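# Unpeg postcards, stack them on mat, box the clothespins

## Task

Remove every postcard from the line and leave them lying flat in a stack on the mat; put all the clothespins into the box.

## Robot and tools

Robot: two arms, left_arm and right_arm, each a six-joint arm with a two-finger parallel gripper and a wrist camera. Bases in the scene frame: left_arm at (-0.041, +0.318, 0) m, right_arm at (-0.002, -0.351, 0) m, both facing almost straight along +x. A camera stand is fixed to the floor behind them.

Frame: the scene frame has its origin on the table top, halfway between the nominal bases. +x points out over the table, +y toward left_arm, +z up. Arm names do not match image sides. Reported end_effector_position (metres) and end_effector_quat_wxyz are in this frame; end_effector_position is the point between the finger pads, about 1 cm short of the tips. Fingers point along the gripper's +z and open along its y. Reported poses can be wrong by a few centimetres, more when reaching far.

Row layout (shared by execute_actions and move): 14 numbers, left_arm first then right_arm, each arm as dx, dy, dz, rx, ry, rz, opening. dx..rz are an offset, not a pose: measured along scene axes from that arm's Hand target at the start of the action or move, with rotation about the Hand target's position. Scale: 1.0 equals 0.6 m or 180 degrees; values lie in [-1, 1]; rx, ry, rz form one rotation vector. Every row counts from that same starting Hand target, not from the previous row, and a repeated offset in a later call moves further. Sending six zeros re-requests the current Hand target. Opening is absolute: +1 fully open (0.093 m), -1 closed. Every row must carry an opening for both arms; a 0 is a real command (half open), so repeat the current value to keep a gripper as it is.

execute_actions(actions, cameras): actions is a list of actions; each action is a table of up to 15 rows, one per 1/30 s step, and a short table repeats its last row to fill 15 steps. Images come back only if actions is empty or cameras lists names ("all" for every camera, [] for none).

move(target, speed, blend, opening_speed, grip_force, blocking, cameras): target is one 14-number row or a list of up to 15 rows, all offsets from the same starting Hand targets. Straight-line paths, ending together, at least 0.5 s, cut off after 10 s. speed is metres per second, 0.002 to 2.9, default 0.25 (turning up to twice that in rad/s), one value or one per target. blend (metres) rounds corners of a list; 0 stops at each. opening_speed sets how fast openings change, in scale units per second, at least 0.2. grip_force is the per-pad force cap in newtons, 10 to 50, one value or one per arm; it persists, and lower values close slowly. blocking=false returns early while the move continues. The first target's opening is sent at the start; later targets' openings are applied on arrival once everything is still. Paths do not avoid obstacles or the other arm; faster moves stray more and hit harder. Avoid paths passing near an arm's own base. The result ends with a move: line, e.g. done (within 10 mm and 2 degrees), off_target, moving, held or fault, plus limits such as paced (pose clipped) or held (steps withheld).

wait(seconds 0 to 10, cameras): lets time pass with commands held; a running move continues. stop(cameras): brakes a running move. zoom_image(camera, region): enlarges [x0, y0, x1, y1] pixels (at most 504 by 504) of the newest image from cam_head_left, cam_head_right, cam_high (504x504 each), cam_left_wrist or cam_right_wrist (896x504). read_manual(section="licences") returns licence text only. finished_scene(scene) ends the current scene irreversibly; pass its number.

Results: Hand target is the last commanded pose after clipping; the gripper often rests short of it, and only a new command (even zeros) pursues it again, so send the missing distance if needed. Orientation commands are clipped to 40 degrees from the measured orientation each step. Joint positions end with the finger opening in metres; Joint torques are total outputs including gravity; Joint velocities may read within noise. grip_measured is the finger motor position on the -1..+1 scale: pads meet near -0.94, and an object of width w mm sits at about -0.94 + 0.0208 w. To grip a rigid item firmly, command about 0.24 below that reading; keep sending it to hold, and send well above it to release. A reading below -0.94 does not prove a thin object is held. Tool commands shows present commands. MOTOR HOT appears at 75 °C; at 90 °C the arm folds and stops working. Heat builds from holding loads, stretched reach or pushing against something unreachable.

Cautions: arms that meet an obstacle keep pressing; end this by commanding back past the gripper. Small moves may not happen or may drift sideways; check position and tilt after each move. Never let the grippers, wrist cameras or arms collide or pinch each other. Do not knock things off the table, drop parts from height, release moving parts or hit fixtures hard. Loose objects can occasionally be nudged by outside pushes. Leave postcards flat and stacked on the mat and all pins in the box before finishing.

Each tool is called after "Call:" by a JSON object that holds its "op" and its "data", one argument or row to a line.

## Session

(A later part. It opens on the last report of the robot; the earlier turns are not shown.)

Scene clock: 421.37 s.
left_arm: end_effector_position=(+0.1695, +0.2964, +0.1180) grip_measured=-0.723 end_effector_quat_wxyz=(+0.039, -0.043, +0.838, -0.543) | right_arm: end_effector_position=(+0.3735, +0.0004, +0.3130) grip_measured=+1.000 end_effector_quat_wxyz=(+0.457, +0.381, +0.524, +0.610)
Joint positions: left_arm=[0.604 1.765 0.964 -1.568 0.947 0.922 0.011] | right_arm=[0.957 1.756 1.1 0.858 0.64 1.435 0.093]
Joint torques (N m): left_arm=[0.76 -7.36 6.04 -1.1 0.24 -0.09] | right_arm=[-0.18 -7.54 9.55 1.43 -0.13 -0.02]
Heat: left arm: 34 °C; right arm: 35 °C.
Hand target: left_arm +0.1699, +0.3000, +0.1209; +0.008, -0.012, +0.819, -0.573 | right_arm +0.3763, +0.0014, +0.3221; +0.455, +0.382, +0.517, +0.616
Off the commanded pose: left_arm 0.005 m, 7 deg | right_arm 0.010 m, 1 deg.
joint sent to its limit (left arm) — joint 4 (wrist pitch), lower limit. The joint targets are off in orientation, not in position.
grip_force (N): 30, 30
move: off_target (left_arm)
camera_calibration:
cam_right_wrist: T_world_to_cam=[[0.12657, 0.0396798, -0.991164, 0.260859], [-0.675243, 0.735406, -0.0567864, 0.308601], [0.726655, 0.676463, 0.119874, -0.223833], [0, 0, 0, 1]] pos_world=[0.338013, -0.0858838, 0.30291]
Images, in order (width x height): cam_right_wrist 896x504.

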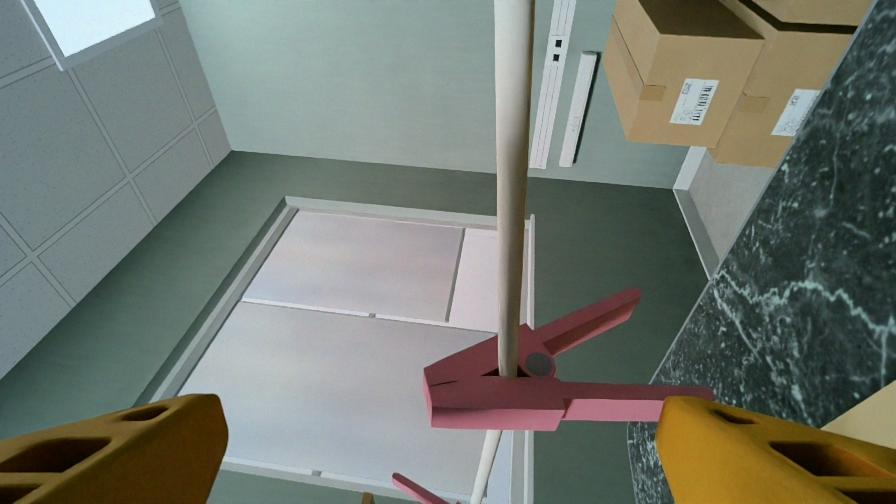

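Call:
{"op": "move", "data": {
  "target": [
    [0, 0, 0, 0, 0, 0, -0.72, -0.0522, 0.0, -0.0285, 0, 0, 0, 1]
  ],
  "speed": 0.15,
  "cameras": ["cam_right_wrist"]
}}

Scene clock: 423.57 s.
left_arm: end_effector_position=(+0.1695, +0.2964, +0.1180) grip_measured=-0.723 end_effector_quat_wxyz=(+0.039, -0.043, +0.838, -0.543) | right_arm: end_effector_position=(+0.3495, +0.0080, +0.2892) grip_measured=+1.000 end_effector_quat_wxyz=(+0.452, +0.380, +0.535, +0.604)
Joint positions: left_arm=[0.604 1.765 0.964 -1.568 0.947 0.922 0.011] | right_arm=[1.02 1.756 1.019 0.918 0.692 1.43 0.093]
Joint torques (N m): left_arm=[0.8 -7.36 6.04 -1.09 0.23 -0.09] | right_arm=[0.53 -9.92 6.43 1.79 0.04 -0.16]
Heat: left arm: 34 °C; right arm: 35 °C.
Hand target: left_arm +0.1699, +0.3000, +0.1209; +0.008, -0.012, +0.819, -0.573 | right_arm +0.3449, +0.0014, +0.3050; +0.455, +0.382, +0.517, +0.616
Off the commanded pose: left_arm 0.005 m, 7 deg | right_arm 0.018 m, 3 deg.
joint sent to its limit (left arm) — joint 4 (wrist pitch), lower limit. The joint targets are off in orientation, not in position.
grip_force (N): 30, 30
move: off_target (left_arm, right_arm)
camera_calibration:
cam_right_wrist: T_world_to_cam=[[0.107312, 0.0242406, -0.99393, 0.247583], [-0.684083, 0.727242, -0.0561224, 0.288268], [0.721467, 0.685953, 0.0946246, -0.199694], [0, 0, 0, 1]] pos_world=[0.314703, -0.0786616, 0.281154]
Images, in order (width x height): cam_right_wrist 896x504.

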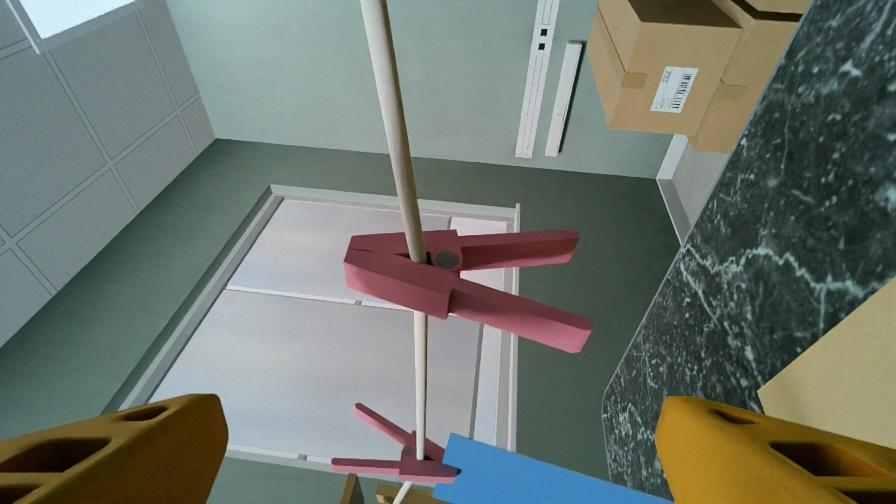

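Call:
{"op": "move", "data": {
  "target": [
    [0, 0, 0, 0, 0, 0, -0.72, 0.0975, -0.0058, 0.0, 0, 0, 0, 1]
  ],
  "speed": 0.15,
  "cameras": ["cam_right_wrist"]
}}

Scene clock: 425.20 s.
left_arm: end_effector_position=(+0.1695, +0.2964, +0.1180) grip_measured=-0.723 end_effector_quat_wxyz=(+0.039, -0.043, +0.838, -0.543) | right_arm: end_effector_position=(+0.3992, -0.0073, +0.3041) grip_measured=+1.000 end_effector_quat_wxyz=(+0.458, +0.382, +0.517, +0.614)
Joint positions: left_arm=[0.604 1.765 0.964 -1.568 0.947 0.922 0.011] | right_arm=[0.892 1.812 1.119 0.901 0.579 1.451 0.093]
Joint torques (N m): left_arm=[0.79 -7.34 6.06 -1.08 0.22 -0.1] | right_arm=[0.16 -6.57 9.72 1.5 -0.18 -0.06]
Heat: left arm: 34 °C; right arm: 35 °C.
Hand target: left_arm +0.1699, +0.3000, +0.1209; +0.008, -0.012, +0.819, -0.573 | right_arm +0.4033, -0.0020, +0.3051; +0.455, +0.382, +0.517, +0.616
Off the commanded pose: left_arm 0.005 m, 7 deg | right_arm 0.007 m, 0 deg.
joint sent to its limit (left arm) — joint 4 (wrist pitch), lower limit. The joint targets are off in orientation, not in position.
grip_force (N): 30, 30
move: off_target (left_arm)
camera_calibration:
cam_right_wrist: T_world_to_cam=[[0.135745, 0.0519163, -0.989383, 0.244928], [-0.672126, 0.738504, -0.0534651, 0.328863], [0.727888, 0.672247, 0.135143, -0.241421], [0, 0, 0, 1]] pos_world=[0.363517, -0.093288, 0.292537]
Images, in order (width x height): cam_right_wrist 896x504.

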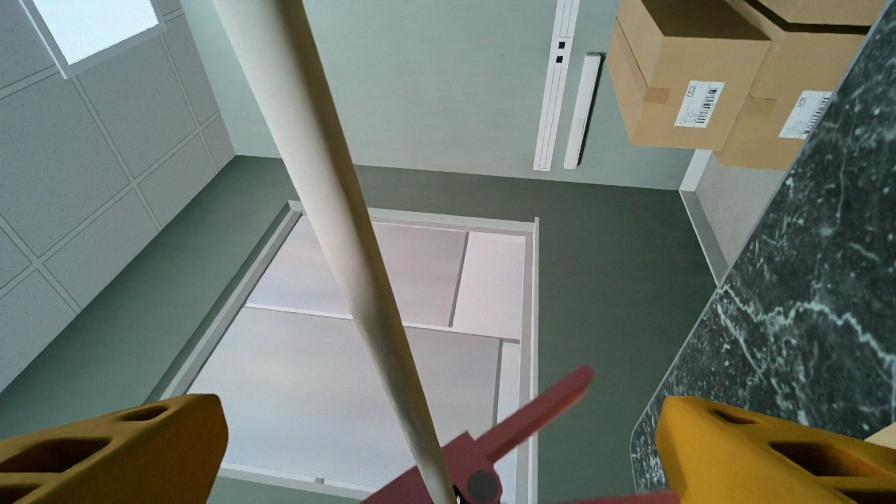

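Call:
{"op": "move", "data": {
  "target": [
    [0, 0, 0, 0, 0, 0, -0.72, -0.0972, 0.0033, -0.0185, -0.0054, 0.0272, -0.0671, 0.31]
  ],
  "speed": 0.15,
  "cameras": ["cam_right_wrist"]
}}

Scene clock: 430.43 s.
left_arm: end_effector_position=(+0.1695, +0.2964, +0.1180) grip_measured=-0.723 end_effector_quat_wxyz=(+0.039, -0.043, +0.838, -0.543) | right_arm: end_effector_position=(+0.3472, +0.0025, +0.2832) grip_measured=+0.313 end_effector_quat_wxyz=(+0.497, +0.454, +0.505, +0.541)
Joint positions: left_arm=[0.604 1.765 0.964 -1.568 0.947 0.922 0.011] | right_arm=[1.084 1.812 1.119 0.833 0.974 1.444 0.06]
Joint torques (N m): left_arm=[0.77 -7.36 6.04 -1.09 0.23 -0.09] | right_arm=[0.46 -9.51 7.94 1.31 0.05 -0.16]
Heat: left arm: 34 °C; right arm: 35 °C.
Hand target: left_arm +0.1699, +0.3000, +0.1209; +0.008, -0.012, +0.819, -0.573 | right_arm +0.3451, -0.0001, +0.2939; +0.498, +0.457, +0.498, +0.543
Off the commanded pose: left_arm 0.005 m, 7 deg | right_arm 0.011 m, 1 deg.
joint sent to its limit (left arm) — joint 4 (wrist pitch), lower limit. The joint targets are off in orientation, not in position.
grip_force (N): 30, 30
move: off_target (left_arm, right_arm)
camera_calibration:
cam_right_wrist: T_world_to_cam=[[0.049249, 0.00918749, -0.998744, 0.263612], [-0.516928, 0.855848, -0.0176172, 0.221211], [0.854611, 0.517146, 0.0468989, -0.225996], [0, 0, 0, 1]] pos_world=[0.294507, -0.0748716, 0.277777]
Images, in order (width x height): cam_right_wrist 896x504.

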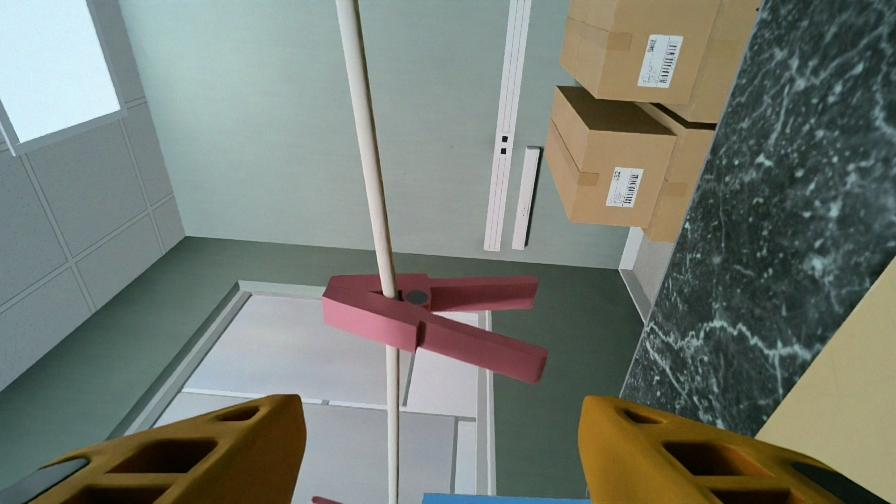

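Call:
{"op": "move", "data": {
  "target": [
    [0, 0, 0, 0, 0, 0, -0.72, 0.0417, 0.0, -0.02, 0, 0, 0, 0.31]
  ],
  "speed": 0.12,
  "cameras": ["cam_right_wrist"]
}}

Scene clock: 432.40 s.
left_arm: end_effector_position=(+0.1695, +0.2964, +0.1180) grip_measured=-0.723 end_effector_quat_wxyz=(+0.039, -0.043, +0.838, -0.543) | right_arm: end_effector_position=(+0.3659, -0.0047, +0.2771) grip_measured=+0.313 end_effector_quat_wxyz=(+0.502, +0.454, +0.506, +0.535)
Joint positions: left_arm=[0.604 1.765 0.964 -1.568 0.947 0.922 0.011] | right_arm=[1.035 1.834 1.129 0.833 0.936 1.446 0.06]
Joint torques (N m): left_arm=[0.76 -7.36 6.05 -1.09 0.24 -0.09] | right_arm=[-0.02 -6.53 9.59 1.53 -0.12 -0.02]
Heat: left arm: 34 °C; right arm: 35 °C.
Hand target: left_arm +0.1699, +0.3000, +0.1209; +0.008, -0.012, +0.819, -0.573 | right_arm +0.3701, -0.0001, +0.2818; +0.498, +0.457, +0.498, +0.543
Off the commanded pose: left_arm 0.005 m, 7 deg | right_arm 0.008 m, 1 deg.
joint sent to its limit (left arm) — joint 4 (wrist pitch), lower limit. The joint targets are off in orientation, not in position.
grip_force (N): 30, 30
move: off_target (left_arm)
camera_calibration:
cam_right_wrist: T_world_to_cam=[[0.0469198, -0.00342425, -0.998893, 0.257543], [-0.507668, 0.861136, -0.0267981, 0.236132], [0.860274, 0.508364, 0.038666, -0.237721], [0, 0, 0, 1]] pos_world=[0.312298, -0.0816107, 0.272778]
Images, in order (width x height): cam_right_wrist 896x504.

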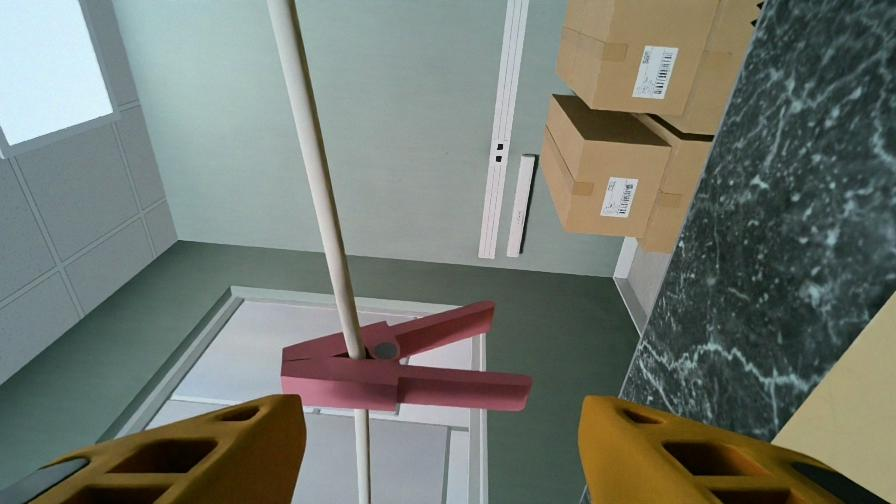

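Call:
{"op": "move", "data": {
  "target": [
    [0, 0, 0, 0, 0, 0, -0.72, 0.04, 0.0067, -0.005, 0, 0, 0, 0.31]
  ],
  "speed": 0.12,
  "cameras": ["cam_right_wrist"]
}}

Scene clock: 434.63 s.
left_arm: end_effector_position=(+0.1695, +0.2964, +0.1180) grip_measured=-0.723 end_effector_quat_wxyz=(+0.039, -0.043, +0.838, -0.543) | right_arm: end_effector_position=(+0.3889, -0.0004, +0.2796) grip_measured=+0.313 end_effector_quat_wxyz=(+0.500, +0.456, +0.498, +0.543)
Joint positions: left_arm=[0.604 1.765 0.964 -1.568 0.947 0.922 0.011] | right_arm=[0.992 1.892 1.202 0.833 0.892 1.456 0.06]
Joint torques (N m): left_arm=[0.77 -7.35 6.04 -1.08 0.24 -0.09] | right_arm=[-0.08 -6.78 9.61 1.37 -0.16 -0.03]
Heat: left arm: 34 °C; right arm: 36 °C.
Hand target: left_arm +0.1699, +0.3000, +0.1209; +0.008, -0.012, +0.819, -0.573 | right_arm +0.3941, +0.0039, +0.2789; +0.498, +0.457, +0.498, +0.543
Off the commanded pose: left_arm 0.005 m, 7 deg | right_arm 0.007 m, 0 deg.
joint sent to its limit (left arm) — joint 4 (wrist pitch), lower limit. The joint targets are off in orientation, not in position.
grip_force (N): 30, 30
move: off_target (left_arm)
camera_calibration:
cam_right_wrist: T_world_to_cam=[[0.0591866, 0.0164891, -0.998111, 0.253999], [-0.508478, 0.860928, -0.0159293, 0.241406], [0.859039, 0.50846, 0.0593397, -0.26517], [0, 0, 0, 1]] pos_world=[0.335508, -0.0771931, 0.2731]
Images, in order (width x height): cam_right_wrist 896x504.

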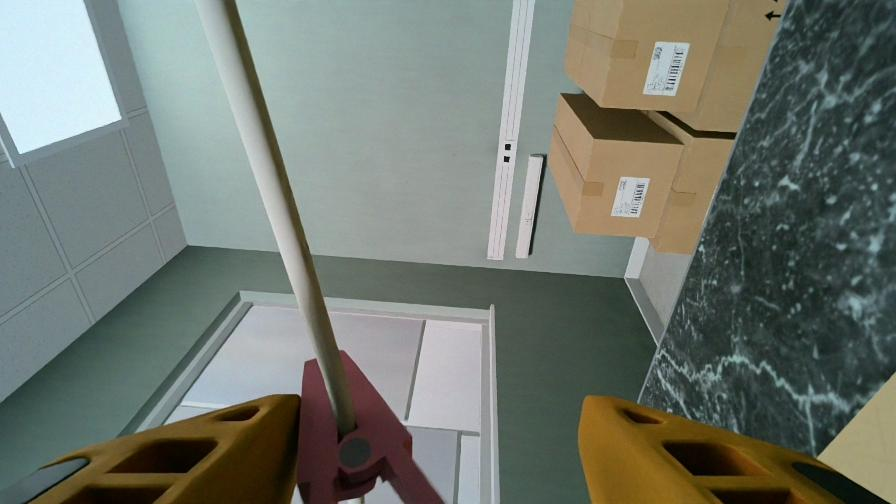

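Call:
{"op": "move", "data": {
  "target": [
    [0, 0, 0, 0, 0, 0, -0.72, 0.0, 0.0, 0.0117, 0, 0, 0, -0.15]
  ],
  "speed": 0.05,
  "cameras": ["cam_right_wrist"]
}}

Scene clock: 438.37 s.
left_arm: end_effector_position=(+0.1695, +0.2964, +0.1180) grip_measured=-0.723 end_effector_quat_wxyz=(+0.039, -0.043, +0.838, -0.543) | right_arm: end_effector_position=(+0.3902, +0.0017, +0.2844) grip_measured=-0.147 end_effector_quat_wxyz=(+0.500, +0.455, +0.498, +0.543)
Joint positions: left_arm=[0.604 1.765 0.964 -1.568 0.947 0.922 0.011] | right_arm=[0.992 1.892 1.223 0.812 0.891 1.457 0.038]
Joint torques (N m): left_arm=[0.8 -7.35 6.05 -1.09 0.23 -0.09] | right_arm=[-0.23 -7.76 9.09 1.35 -0.13 -0.05]
Heat: left arm: 34 °C; right arm: 36 °C.
Hand target: left_arm +0.1699, +0.3000, +0.1209; +0.008, -0.012, +0.819, -0.573 | right_arm +0.3941, +0.0039, +0.2859; +0.498, +0.457, +0.498, +0.543
Off the commanded pose: left_arm 0.005 m, 7 deg | right_arm 0.005 m, 0 deg.
joint sent to its limit (left arm) — joint 4 (wrist pitch), lower limit. The joint targets are off in orientation, not in position.
grip_force (N): 30, 30
move: off_target (left_arm)
camera_calibration:
cam_right_wrist: T_world_to_cam=[[0.0592431, 0.0168298, -0.998102, 0.258684], [-0.509496, 0.860329, -0.0157348, 0.240663], [0.858431, 0.509461, 0.0595433, -0.267368], [0, 0, 0, 1]] pos_world=[0.336809, -0.0751896, 0.2779]
Images, in order (width x height): cam_right_wrist 896x504.

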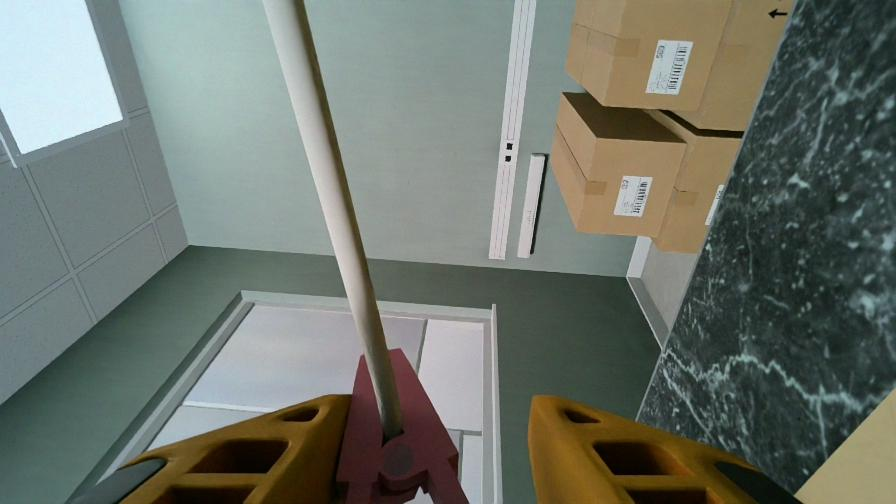

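Call:
{"op": "move", "data": {
  "target": [
    [0, 0, 0, 0, 0, 0, -0.72, -0.04, 0.0, 0.01, 0, 0, 0, -0.15]
  ],
  "speed": 0.1,
  "cameras": ["cam_right_wrist"]
}}

Scene clock: 439.50 s.
left_arm: end_effector_position=(+0.1695, +0.2964, +0.1180) grip_measured=-0.723 end_effector_quat_wxyz=(+0.039, -0.043, +0.838, -0.543) | right_arm: end_effector_position=(+0.3771, +0.0086, +0.2833) grip_measured=-0.147 end_effector_quat_wxyz=(+0.497, +0.456, +0.500, +0.543)
Joint positions: left_arm=[0.604 1.765 0.964 -1.568 0.947 0.922 0.011] | right_arm=[1.027 1.886 1.214 0.812 0.922 1.457 0.038]
Joint torques (N m): left_arm=[0.8 -7.36 6.04 -1.1 0.24 -0.1] | right_arm=[0.9 -11.38 6.02 1.36 0.06 -0.15]
Heat: left arm: 34 °C; right arm: 36 °C.
Hand target: left_arm +0.1699, +0.3000, +0.1209; +0.008, -0.012, +0.819, -0.573 | right_arm +0.3702, +0.0039, +0.2918; +0.498, +0.457, +0.498, +0.543
Off the commanded pose: left_arm 0.005 m, 7 deg | right_arm 0.012 m, 0 deg.
joint sent to its limit (left arm) — joint 4 (wrist pitch), lower limit. The joint targets are off in orientation, not in position.
grip_force (N): 30, 30
move: off_target (left_arm, right_arm)
camera_calibration:
cam_right_wrist: T_world_to_cam=[[0.0539987, 0.0172111, -0.998393, 0.260223], [-0.513042, 0.858266, -0.0129527, 0.22859], [0.856663, 0.512917, 0.0551752, -0.257724], [0, 0, 0, 1]] pos_world=[0.324007, -0.0684781, 0.276986]
Images, in order (width x height): cam_right_wrist 896x504.

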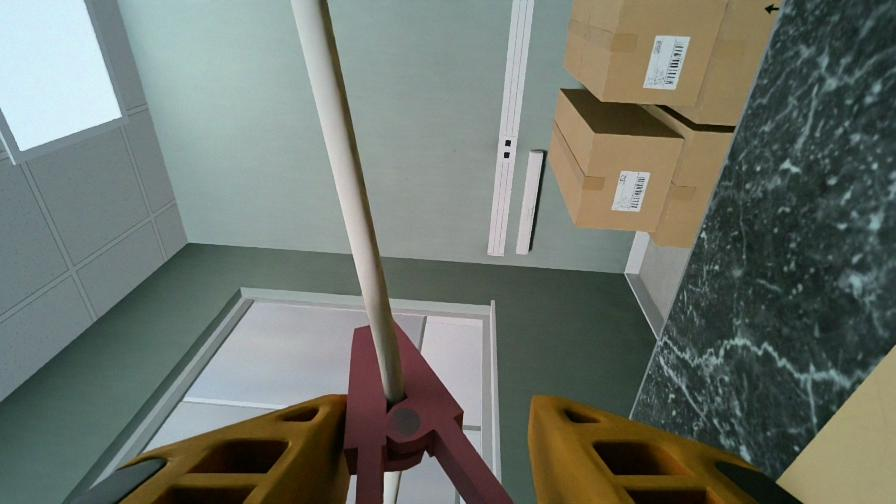

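Call:
{"op": "move", "data": {
  "target": [
    [0, 0, 0, 0, 0, 0, -0.72, -0.0117, -0.0133, 0.005, 0, 0, 0, -0.15]
  ],
  "speed": 0.1,
  "cameras": ["cam_right_wrist"]
}}

Scene clock: 450.40 s.
left_arm: end_effector_position=(+0.1695, +0.2964, +0.1180) grip_measured=-0.723 end_effector_quat_wxyz=(+0.039, -0.043, +0.838, -0.543) | right_arm: end_effector_position=(+0.3700, +0.0019, +0.2838) grip_measured=-0.147 end_effector_quat_wxyz=(+0.497, +0.455, +0.503, +0.542)
Joint positions: left_arm=[0.604 1.765 0.964 -1.568 0.947 0.922 0.011] | right_arm=[1.033 1.849 1.171 0.812 0.925 1.457 0.038]
Joint torques (N m): left_arm=[0.76 -7.34 6.04 -1.1 0.23 -0.09] | right_arm=[0.87 -11.47 6.04 1.37 0.09 -0.17]
Heat: left arm: 34 °C; right arm: 38 °C.
Hand target: left_arm +0.1699, +0.3000, +0.1209; +0.008, -0.012, +0.819, -0.573 | right_arm +0.3632, -0.0041, +0.2949; +0.498, +0.457, +0.498, +0.543
Off the commanded pose: left_arm 0.005 m, 7 deg | right_arm 0.014 m, 1 deg.
joint sent to its limit (left arm) — joint 4 (wrist pitch), lower limit. The joint targets are off in orientation, not in position.
grip_force (N): 30, 30
move: off_target (left_arm, right_arm)
camera_calibration:
cam_right_wrist: T_world_to_cam=[[0.0506598, 0.0126784, -0.998635, 0.262486], [-0.515473, 0.856769, -0.0152722, 0.232335], [0.855407, 0.515544, 0.0499391, -0.246364], [0, 0, 0, 1]] pos_world=[0.317207, -0.0753737, 0.277979]
Images, in order (width x height): cam_right_wrist 896x504.

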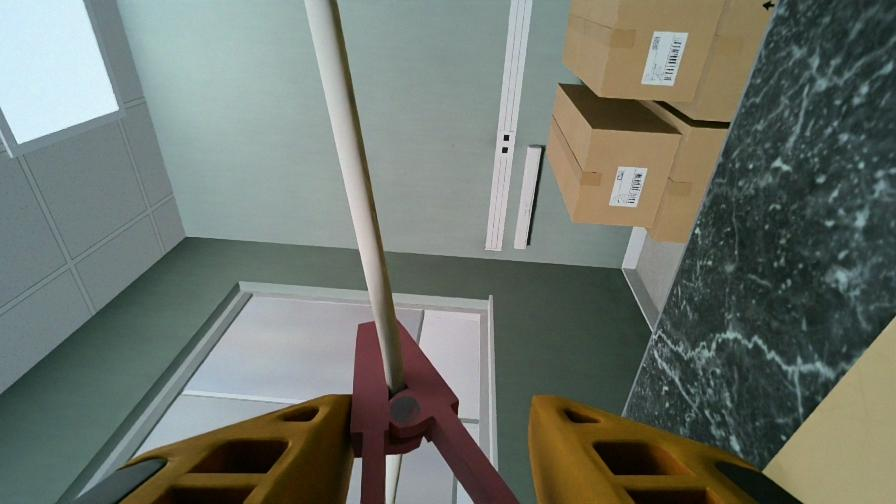

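Call:
{"op": "move", "data": {
  "target": [
    [0, 0, 0, 0, 0, 0, -0.72, 0, 0, 0, 0, 0, 0, -0.66]
  ],
  "speed": 0.1,
  "cameras": ["cam_right_wrist"]
}}

Scene clock: 452.80 s.
left_arm: end_effector_position=(+0.1695, +0.2964, +0.1180) grip_measured=-0.723 end_effector_quat_wxyz=(+0.039, -0.043, +0.838, -0.543) | right_arm: end_effector_position=(+0.3691, +0.0004, +0.2883) grip_measured=-0.560 end_effector_quat_wxyz=(+0.496, +0.456, +0.499, +0.545)
Joint positions: left_arm=[0.604 1.765 0.964 -1.568 0.947 0.922 0.011] | right_arm=[1.033 1.841 1.171 0.816 0.926 1.456 0.018]
Joint torques (N m): left_arm=[0.76 -7.36 6.04 -1.09 0.22 -0.09] | right_arm=[0.92 -10.74 6.08 1.31 0.06 -0.15]
Heat: left arm: 34 °C; right arm: 38 °C.
Hand target: left_arm +0.1699, +0.3000, +0.1209; +0.008, -0.012, +0.819, -0.573 | right_arm +0.3632, -0.0041, +0.2948; +0.498, +0.457, +0.498, +0.543
Off the commanded pose: left_arm 0.005 m, 7 deg | right_arm 0.010 m, 0 deg.
joint sent to its limit (left arm) — joint 4 (wrist pitch), lower limit. The joint targets are off in orientation, not in position.
grip_force (N): 30, 30
move: off_target (left_arm)
camera_calibration:
cam_right_wrist: T_world_to_cam=[[0.0567908, 0.0224137, -0.998134, 0.264623], [-0.514683, 0.857322, -0.0100322, 0.231438], [0.855498, 0.514293, 0.060224, -0.248068], [0, 0, 0, 1]] pos_world=[0.31631, -0.076769, 0.281391]
Images, in order (width x height): cam_right_wrist 896x504.

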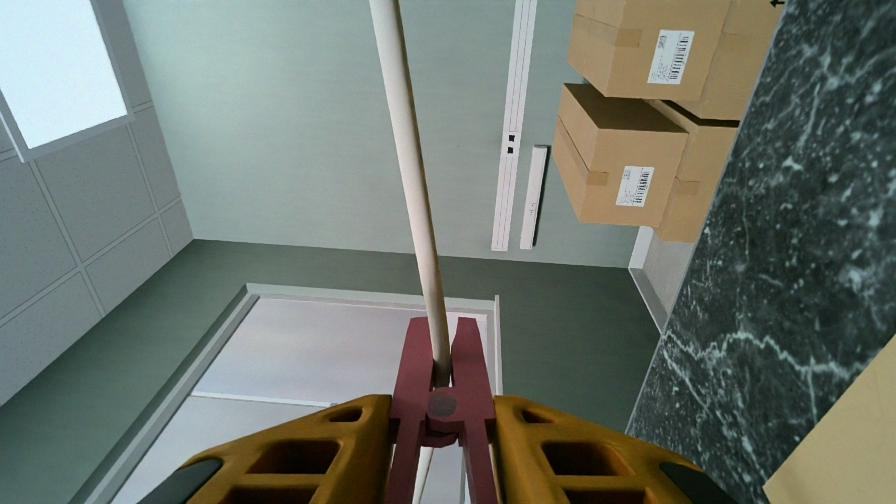

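Call:
{"op": "move", "data": {
  "target": [
    [0, 0, 0, 0, 0, 0, -0.72, 0, 0, 0, 0, 0, 0, -0.74]
  ],
  "speed": 0.1,
  "cameras": ["cam_right_wrist"]
}}

Scene clock: 453.67 s.
left_arm: end_effector_position=(+0.1695, +0.2964, +0.1180) grip_measured=-0.723 end_effector_quat_wxyz=(+0.039, -0.043, +0.838, -0.543) | right_arm: end_effector_position=(+0.3691, +0.0004, +0.2883) grip_measured=-0.573 end_effector_quat_wxyz=(+0.496, +0.456, +0.499, +0.545)
Joint positions: left_arm=[0.604 1.765 0.964 -1.568 0.947 0.922 0.011] | right_arm=[1.033 1.841 1.171 0.816 0.926 1.456 0.018]
Joint torques (N m): left_arm=[0.75 -7.35 6.06 -1.1 0.22 -0.09] | right_arm=[1.01 -10.66 6.09 1.32 0.06 -0.16]
Heat: left arm: 34 °C; right arm: 38 °C.
Hand target: left_arm +0.1699, +0.3000, +0.1209; +0.008, -0.012, +0.819, -0.573 | right_arm +0.3632, -0.0041, +0.2948; +0.498, +0.457, +0.498, +0.543
Off the commanded pose: left_arm 0.005 m, 7 deg | right_arm 0.010 m, 0 deg.
joint sent to its limit (left arm) — joint 4 (wrist pitch), lower limit. The joint targets are off in orientation, not in position.
grip_force (N): 30, 30
move: off_target (left_arm)
camera_calibration:
cam_right_wrist: T_world_to_cam=[[0.0567908, 0.0224137, -0.998134, 0.264623], [-0.514683, 0.857322, -0.0100322, 0.231438], [0.855498, 0.514293, 0.060224, -0.248068], [0, 0, 0, 1]] pos_world=[0.31631, -0.076769, 0.281391]
Images, in order (width x height): cam_right_wrist 896x504.

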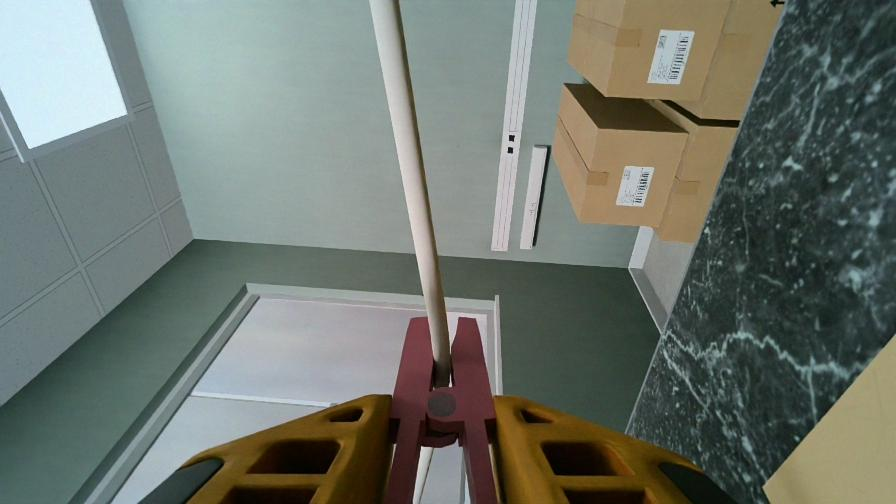

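Call:
{"op": "move", "data": {
  "target": [
    [0, 0, 0, 0, 0, 0, -0.72, -0.1, -0.008, 0.0, 0, 0, 0, -0.74]
  ],
  "speed": 0.12,
  "cameras": ["cam_right_wrist", "cam_head_right"]
}}

Scene clock: 455.20 s.
left_arm: end_effector_position=(+0.1695, +0.2964, +0.1180) grip_measured=-0.723 end_effector_quat_wxyz=(+0.039, -0.043, +0.838, -0.543) | right_arm: end_effector_position=(+0.3074, -0.0003, +0.2783) grip_measured=-0.574 end_effector_quat_wxyz=(+0.500, +0.449, +0.517, +0.530)
Joint positions: left_arm=[0.604 1.765 0.964 -1.568 0.947 0.922 0.011] | right_arm=[1.177 1.743 1.028 0.844 1.065 1.416 0.018]
Joint torques (N m): left_arm=[0.79 -7.34 6.02 -1.09 0.24 -0.1] | right_arm=[0.47 -10.51 6.19 1.59 0.06 -0.13]
Heat: left arm: 34 °C; right arm: 39 °C.
Hand target: left_arm +0.1699, +0.3000, +0.1209; +0.008, -0.012, +0.819, -0.573 | right_arm +0.3031, -0.0088, +0.2947; +0.498, +0.456, +0.498, +0.543
Off the commanded pose: left_arm 0.005 m, 7 deg | right_arm 0.019 m, 3 deg.
joint sent to its limit (left arm) — joint 4 (wrist pitch), lower limit. The joint targets are off in orientation, not in position.
grip_force (N): 30, 30
move: off_target (left_arm, right_arm)
camera_calibration:
cam_right_wrist: T_world_to_cam=[[0.0361453, -0.0230005, -0.999082, 0.26481], [-0.517643, 0.854735, -0.0384049, 0.208937], [0.854833, 0.518555, 0.0189886, -0.182625], [0, 0, 0, 1]] pos_world=[0.254697, -0.077794, 0.276059]
Images, in order (width x height): cam_head_right 504x504, cam_right_wrist 896x504.

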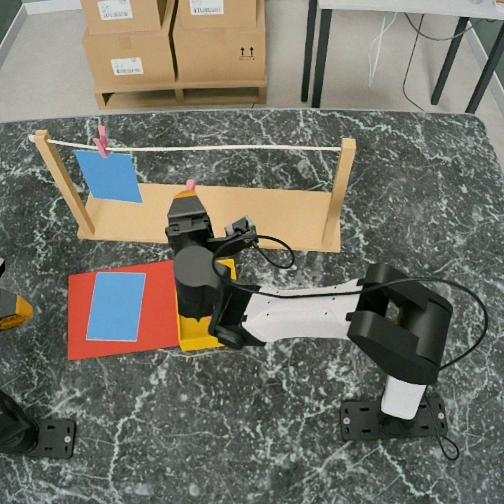

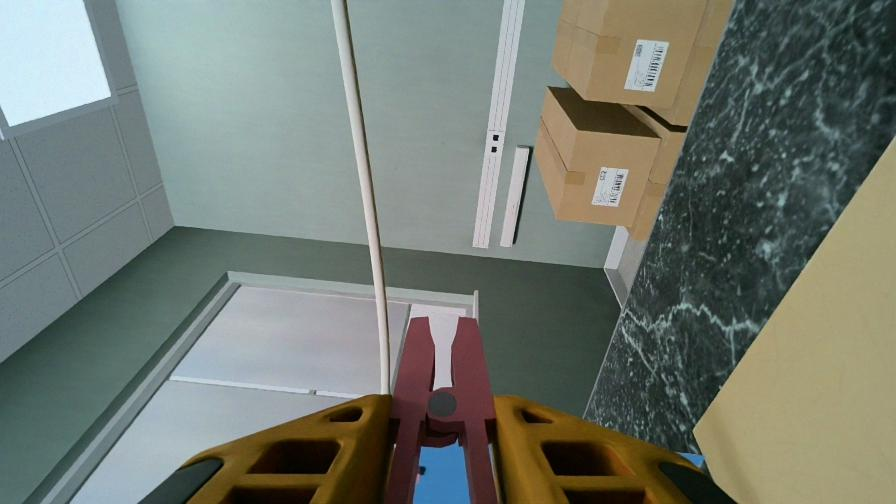

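Call:
{"op": "move", "data": {
  "target": [
    [0, 0, 0, 0, 0, 0, -0.72, -0.0685, 0.0147, -0.2078, -0.2264, 0.4860, 0.1679, -0.74]
  ],
  "speed": 0.45,
  "cameras": ["cam_head_left", "cam_head_right", "cam_right_wrist"]
}}

Scene clock: 462.37 s.
left_arm: end_effector_position=(+0.1695, +0.2964, +0.1180) grip_measured=-0.723 end_effector_quat_wxyz=(+0.039, -0.043, +0.838, -0.543) | right_arm: end_effector_position=(+0.2604, -0.0007, +0.1706) grip_measured=-0.577 end_effector_quat_wxyz=(+0.017, +0.383, +0.922, +0.050)
Joint positions: left_arm=[0.604 1.765 0.964 -1.568 0.947 0.922 0.011] | right_arm=[0.939 2.195 2.295 -1.565 0.009 1.716 0.018]
Joint torques (N m): left_arm=[0.76 -7.35 6.06 -1.09 0.23 -0.09] | right_arm=[-0.16 -8.42 8.44 0.3 -0.04 -0.07]
Heat: left arm: 34 °C; right arm: 39 °C.
Hand target: left_arm +0.1699, +0.3000, +0.1209; +0.008, -0.012, +0.819, -0.573 | right_arm +0.2620, +0.0001, +0.1702; +0.000, +0.383, +0.924, +0.000
Off the commanded pose: left_arm 0.005 m, 7 deg | right_arm 0.002 m, 6 deg.
joint sent to its limit (left arm) — joint 4 (wrist pitch), lower limit. The joint targets are off in orientation, not in position.
joint sent to its limit (right arm) — joint 4 (wrist pitch), lower limit. The joint targets are off in orientation, not in position.
grip_force (N): 30, 30
move: off_target (left_arm, right_arm)
camera_calibration:
cam_right_wrist: T_world_to_cam=[[-0.716311, -0.693626, -0.0760331, 0.196963], [-0.648702, 0.62182, 0.438778, 0.133423], [-0.257069, 0.363624, -0.895373, 0.30524], [0, 0, 0, 1]] pos_world=[0.306106, -0.057339, 0.229737]
Images, in order (width x height): cam_head_left 504x504, cam_head_right 504x504, cam_right_wrist 896x504.

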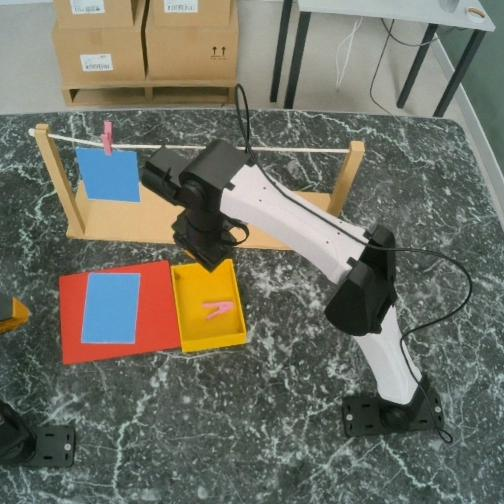

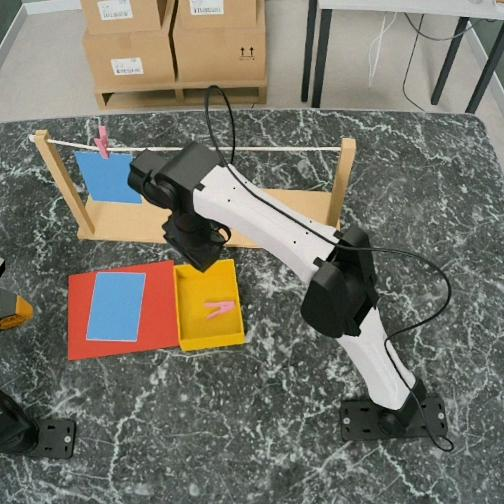

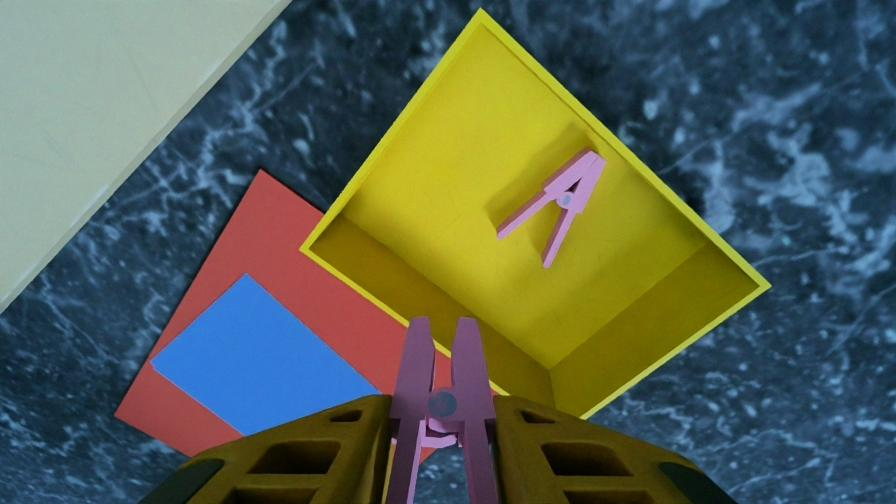

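Call:
{"op": "move", "data": {
  "target": [
    [0, 0, 0, 0, 0, 0, -0.72, -0.015, 0.0067, -0.208, 0, 0, 0, -0.74],
    [0, 0, 0, 0, 0, 0, -0.72, -0.015, 0.0067, -0.208, 0, 0, 0, 0.0],
    [0, 0, 0, 0, 0, 0, -0.72, -0.015, 0.0067, 0.0, 0, 0, 0, 0.0]
  ],
  "speed": [0.2, 0.2, 0.25],
  "cameras": ["cam_head_left", "cam_head_right", "cam_right_wrist"]
}}

Scene clock: 466.73 s.
left_arm: end_effector_position=(+0.1695, +0.2964, +0.1180) grip_measured=-0.723 end_effector_quat_wxyz=(+0.039, -0.043, +0.838, -0.543) | right_arm: end_effector_position=(+0.2580, +0.0043, +0.1554) grip_measured=-0.002 end_effector_quat_wxyz=(+0.012, +0.382, +0.924, +0.033)
Joint positions: left_arm=[0.604 1.765 0.964 -1.568 0.947 0.922 0.011] | right_arm=[0.95 2.234 2.298 -1.565 0.007 1.723 0.045]
Joint torques (N m): left_arm=[0.79 -7.35 6.04 -1.09 0.23 -0.1] | right_arm=[0.87 -12.52 7.08 0.26 -0.02 -0.01]
Heat: left arm: 34 °C; right arm: 39 °C.
Hand target: left_arm +0.1699, +0.3000, +0.1209; +0.008, -0.012, +0.819, -0.573 | right_arm +0.2530, +0.0042, +0.1701; +0.000, +0.382, +0.924, +0.000
Off the commanded pose: left_arm 0.005 m, 7 deg | right_arm 0.016 m, 4 deg.
joint sent to its limit (left arm) — joint 4 (wrist pitch), lower limit. The joint targets are off in orientation, not in position.
joint sent to its limit (right arm) — joint 4 (wrist pitch), lower limit. The joint targets are off in orientation, not in position.
grip_force (N): 30, 30
move: off_target (left_arm, right_arm)
camera_calibration:
cam_right_wrist: T_world_to_cam=[[-0.715594, -0.697284, -0.0414801, 0.191918], [-0.640528, 0.63134, 0.437189, 0.133491], [-0.278657, 0.339419, -0.898413, 0.295369], [0, 0, 0, 1]] pos_world=[0.305146, -0.0507106, 0.214963]
Images, in order (width x height): cam_head_left 504x504, cam_head_right 504x504, cam_right_wrist 896x504.

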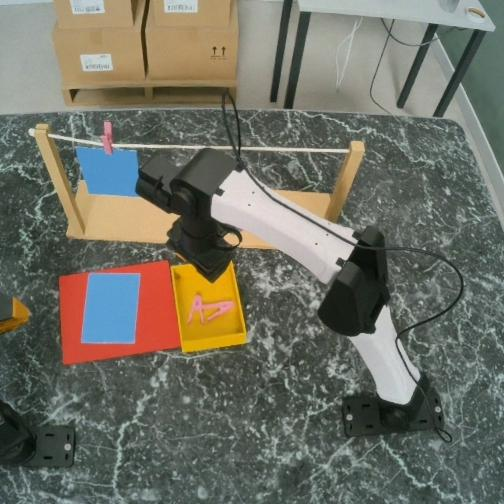

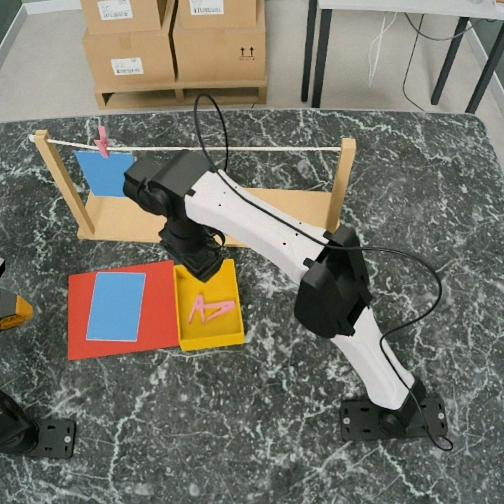

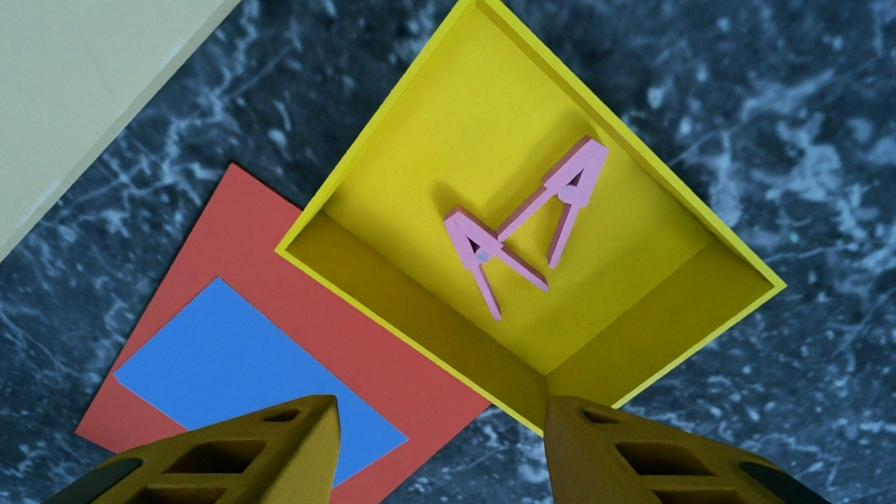

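Call:
{"op": "zoom_image", "data": {
  "camera": "cam_head_left",
  "region": [20, 100, 190, 250]
}}

Call:
{"op": "zoom_image", "data": {
  "camera": "cam_head_right",
  "region": [20, 100, 190, 250]
}}

Scaled by 2.965 from the camera's 504x504 image, which has a finer 720x720 frame.

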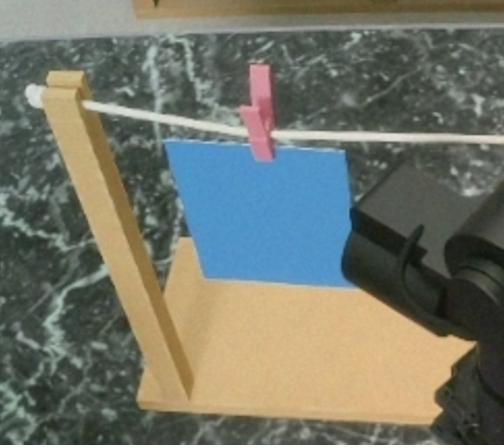

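Scaled by 2.965 from the camera's 504x504 image, which has a finer 720x720 frame.

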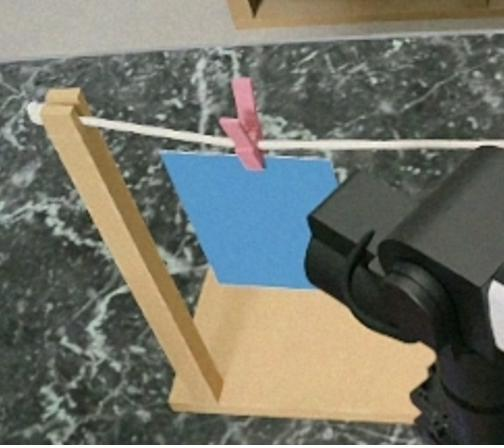

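Call:
{"op": "move", "data": {
  "target": [
    [0, 0, 0, 0, 0, 0, -0.72, 0.095, 0.0263, 0.05, 0.0737, -0.5564, 0.4451, 0.1],
    [0, 0, 0, 0, 0, 0, -0.72, 0.2367, 0.1013, 0.0167, 0.0737, -0.5564, 0.4451, 0.1]
  ],
  "speed": [0.5, 0.2],
  "blend": [0.02, 0],
  "cameras": ["cam_head_left", "cam_head_right", "cam_right_wrist"]
}}

Scene clock: 474.90 s.
left_arm: end_effector_position=(+0.1695, +0.2964, +0.1180) grip_measured=-0.723 end_effector_quat_wxyz=(+0.039, -0.043, +0.838, -0.543) | right_arm: end_effector_position=(+0.3903, +0.0617, +0.1787) grip_measured=+0.098 end_effector_quat_wxyz=(+0.608, -0.350, +0.620, +0.352)
Joint positions: left_arm=[0.604 1.765 0.964 -1.568 0.947 0.922 0.011] | right_arm=[0.725 2.055 1.099 0.943 -0.324 0.008 0.05]
Joint torques (N m): left_arm=[0.77 -7.35 6.05 -1.1 0.23 -0.09] | right_arm=[-0.17 -7.62 8.92 1.84 -0.18 -0.11]
Heat: left arm: 34 °C; right arm: 41 °C.
Hand target: left_arm +0.1699, +0.3000, +0.1209; +0.008, -0.012, +0.819, -0.573 | right_arm +0.3950, +0.0648, +0.1803; +0.612, -0.353, +0.612, +0.354
Off the commanded pose: left_arm 0.005 m, 7 deg | right_arm 0.006 m, 1 deg.
joint sent to its limit (left arm) — joint 4 (wrist pitch), lower limit. The joint targets are off in orientation, not in position.
grip_force (N): 30, 30
move: off_target (left_arm)
camera_calibration:
cam_right_wrist: T_world_to_cam=[[0.84654, -0.531683, -0.0261376, -0.294965], [-0.256417, -0.364251, -0.895305, 0.321406], [0.466498, 0.764614, -0.444686, -0.0644576], [0, 0, 0, 1]] pos_world=[0.362183, 0.00952942, 0.251383]
Images, in order (width x height): cam_head_left 504x504, cam_head_right 504x504, cam_right_wrist 896x504.

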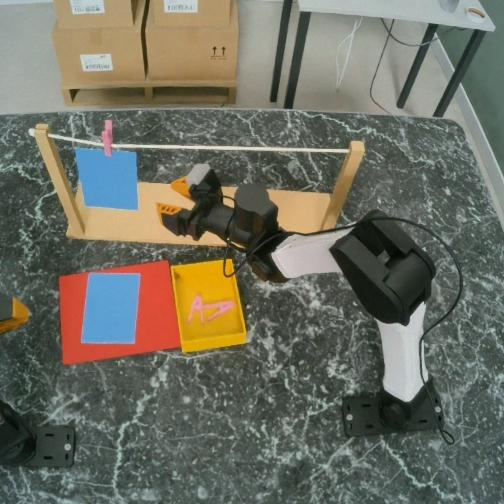

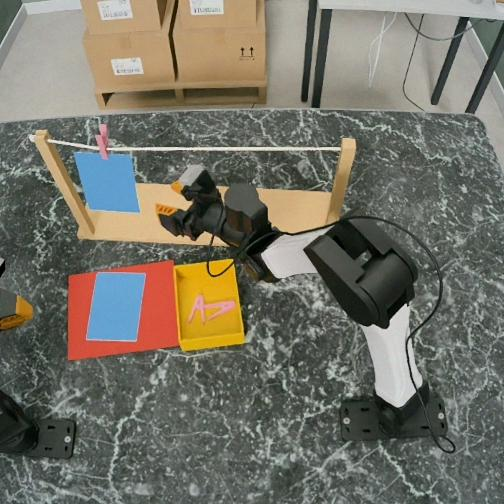

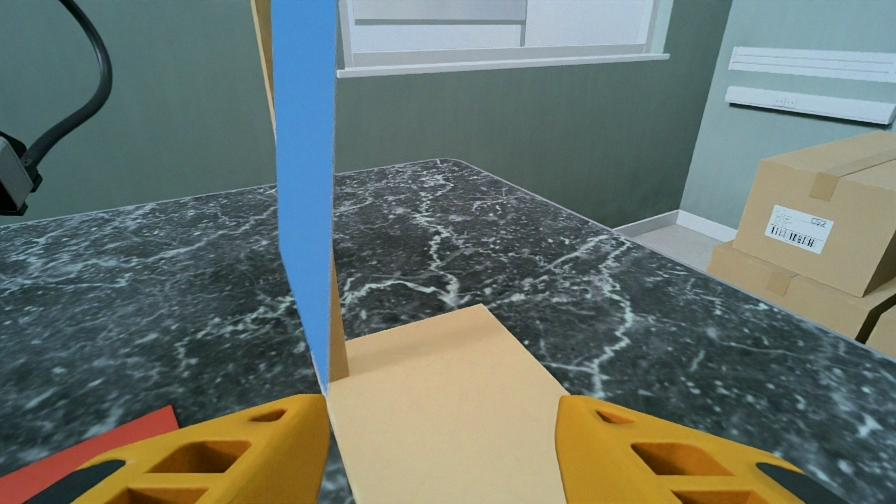

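Call:
{"op": "wait", "data": {
  "seconds": 0.3,
  "cameras": ["cam_right_wrist", "cam_head_left"]
}}

Scene clock: 476.03 s.
left_arm: end_effector_position=(+0.1695, +0.2964, +0.1180) grip_measured=-0.723 end_effector_quat_wxyz=(+0.039, -0.043, +0.838, -0.543) | right_arm: end_effector_position=(+0.3902, +0.0618, +0.1787) grip_measured=+0.098 end_effector_quat_wxyz=(+0.608, -0.350, +0.620, +0.353)
Joint positions: left_arm=[0.604 1.765 0.964 -1.568 0.947 0.922 0.011] | right_arm=[0.725 2.055 1.099 0.943 -0.324 0.008 0.05]
Joint torques (N m): left_arm=[0.79 -7.34 6.05 -1.09 0.23 -0.09] | right_arm=[-0.18 -7.5 8.77 1.84 -0.18 -0.11]
Heat: left arm: 34 °C; right arm: 41 °C.
Hand target: left_arm +0.1699, +0.3000, +0.1209; +0.008, -0.012, +0.819, -0.573 | right_arm +0.3951, +0.0648, +0.1803; +0.612, -0.353, +0.612, +0.354
Tool commands: left_gripper/opening=-0.72 right_gripper/opening=+0.1
Off the commanded pose: left_arm 0.005 m, 7 deg | right_arm 0.006 m, 1 deg.
grip_force (N): 30, 30
wait: 0.30 s; at rest from the start
camera_calibration:
cam_right_wrist: T_world_to_cam=[[0.846968, -0.531002, -0.0261238, -0.295128], [-0.256105, -0.36445, -0.895314, 0.321297], [0.465892, 0.764992, -0.44467, -0.0642465], [0, 0, 0, 1]] pos_world=[0.362182, 0.00953117, 0.251383]
Images, in order (width x height): cam_head_left 504x504, cam_right_wrist 896x504.

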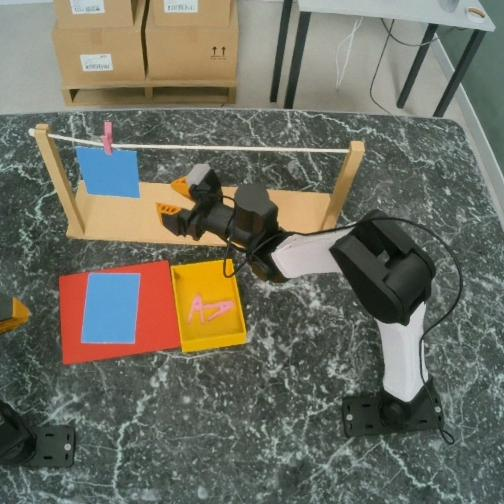

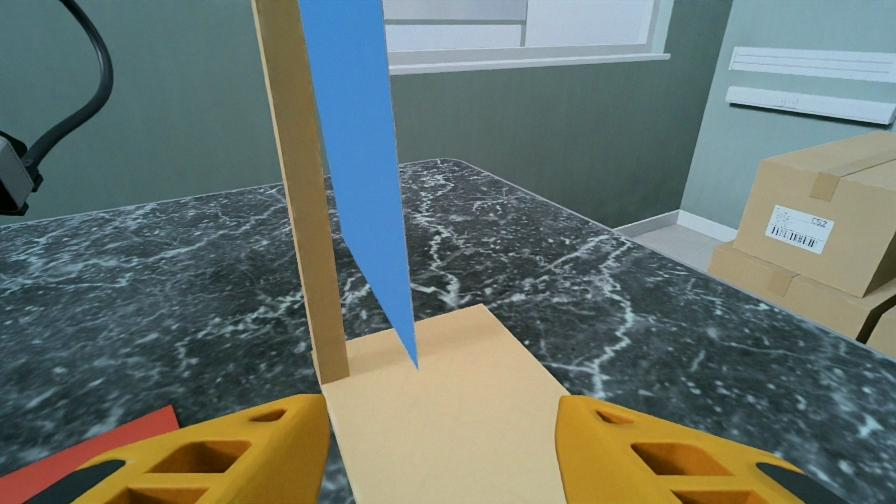

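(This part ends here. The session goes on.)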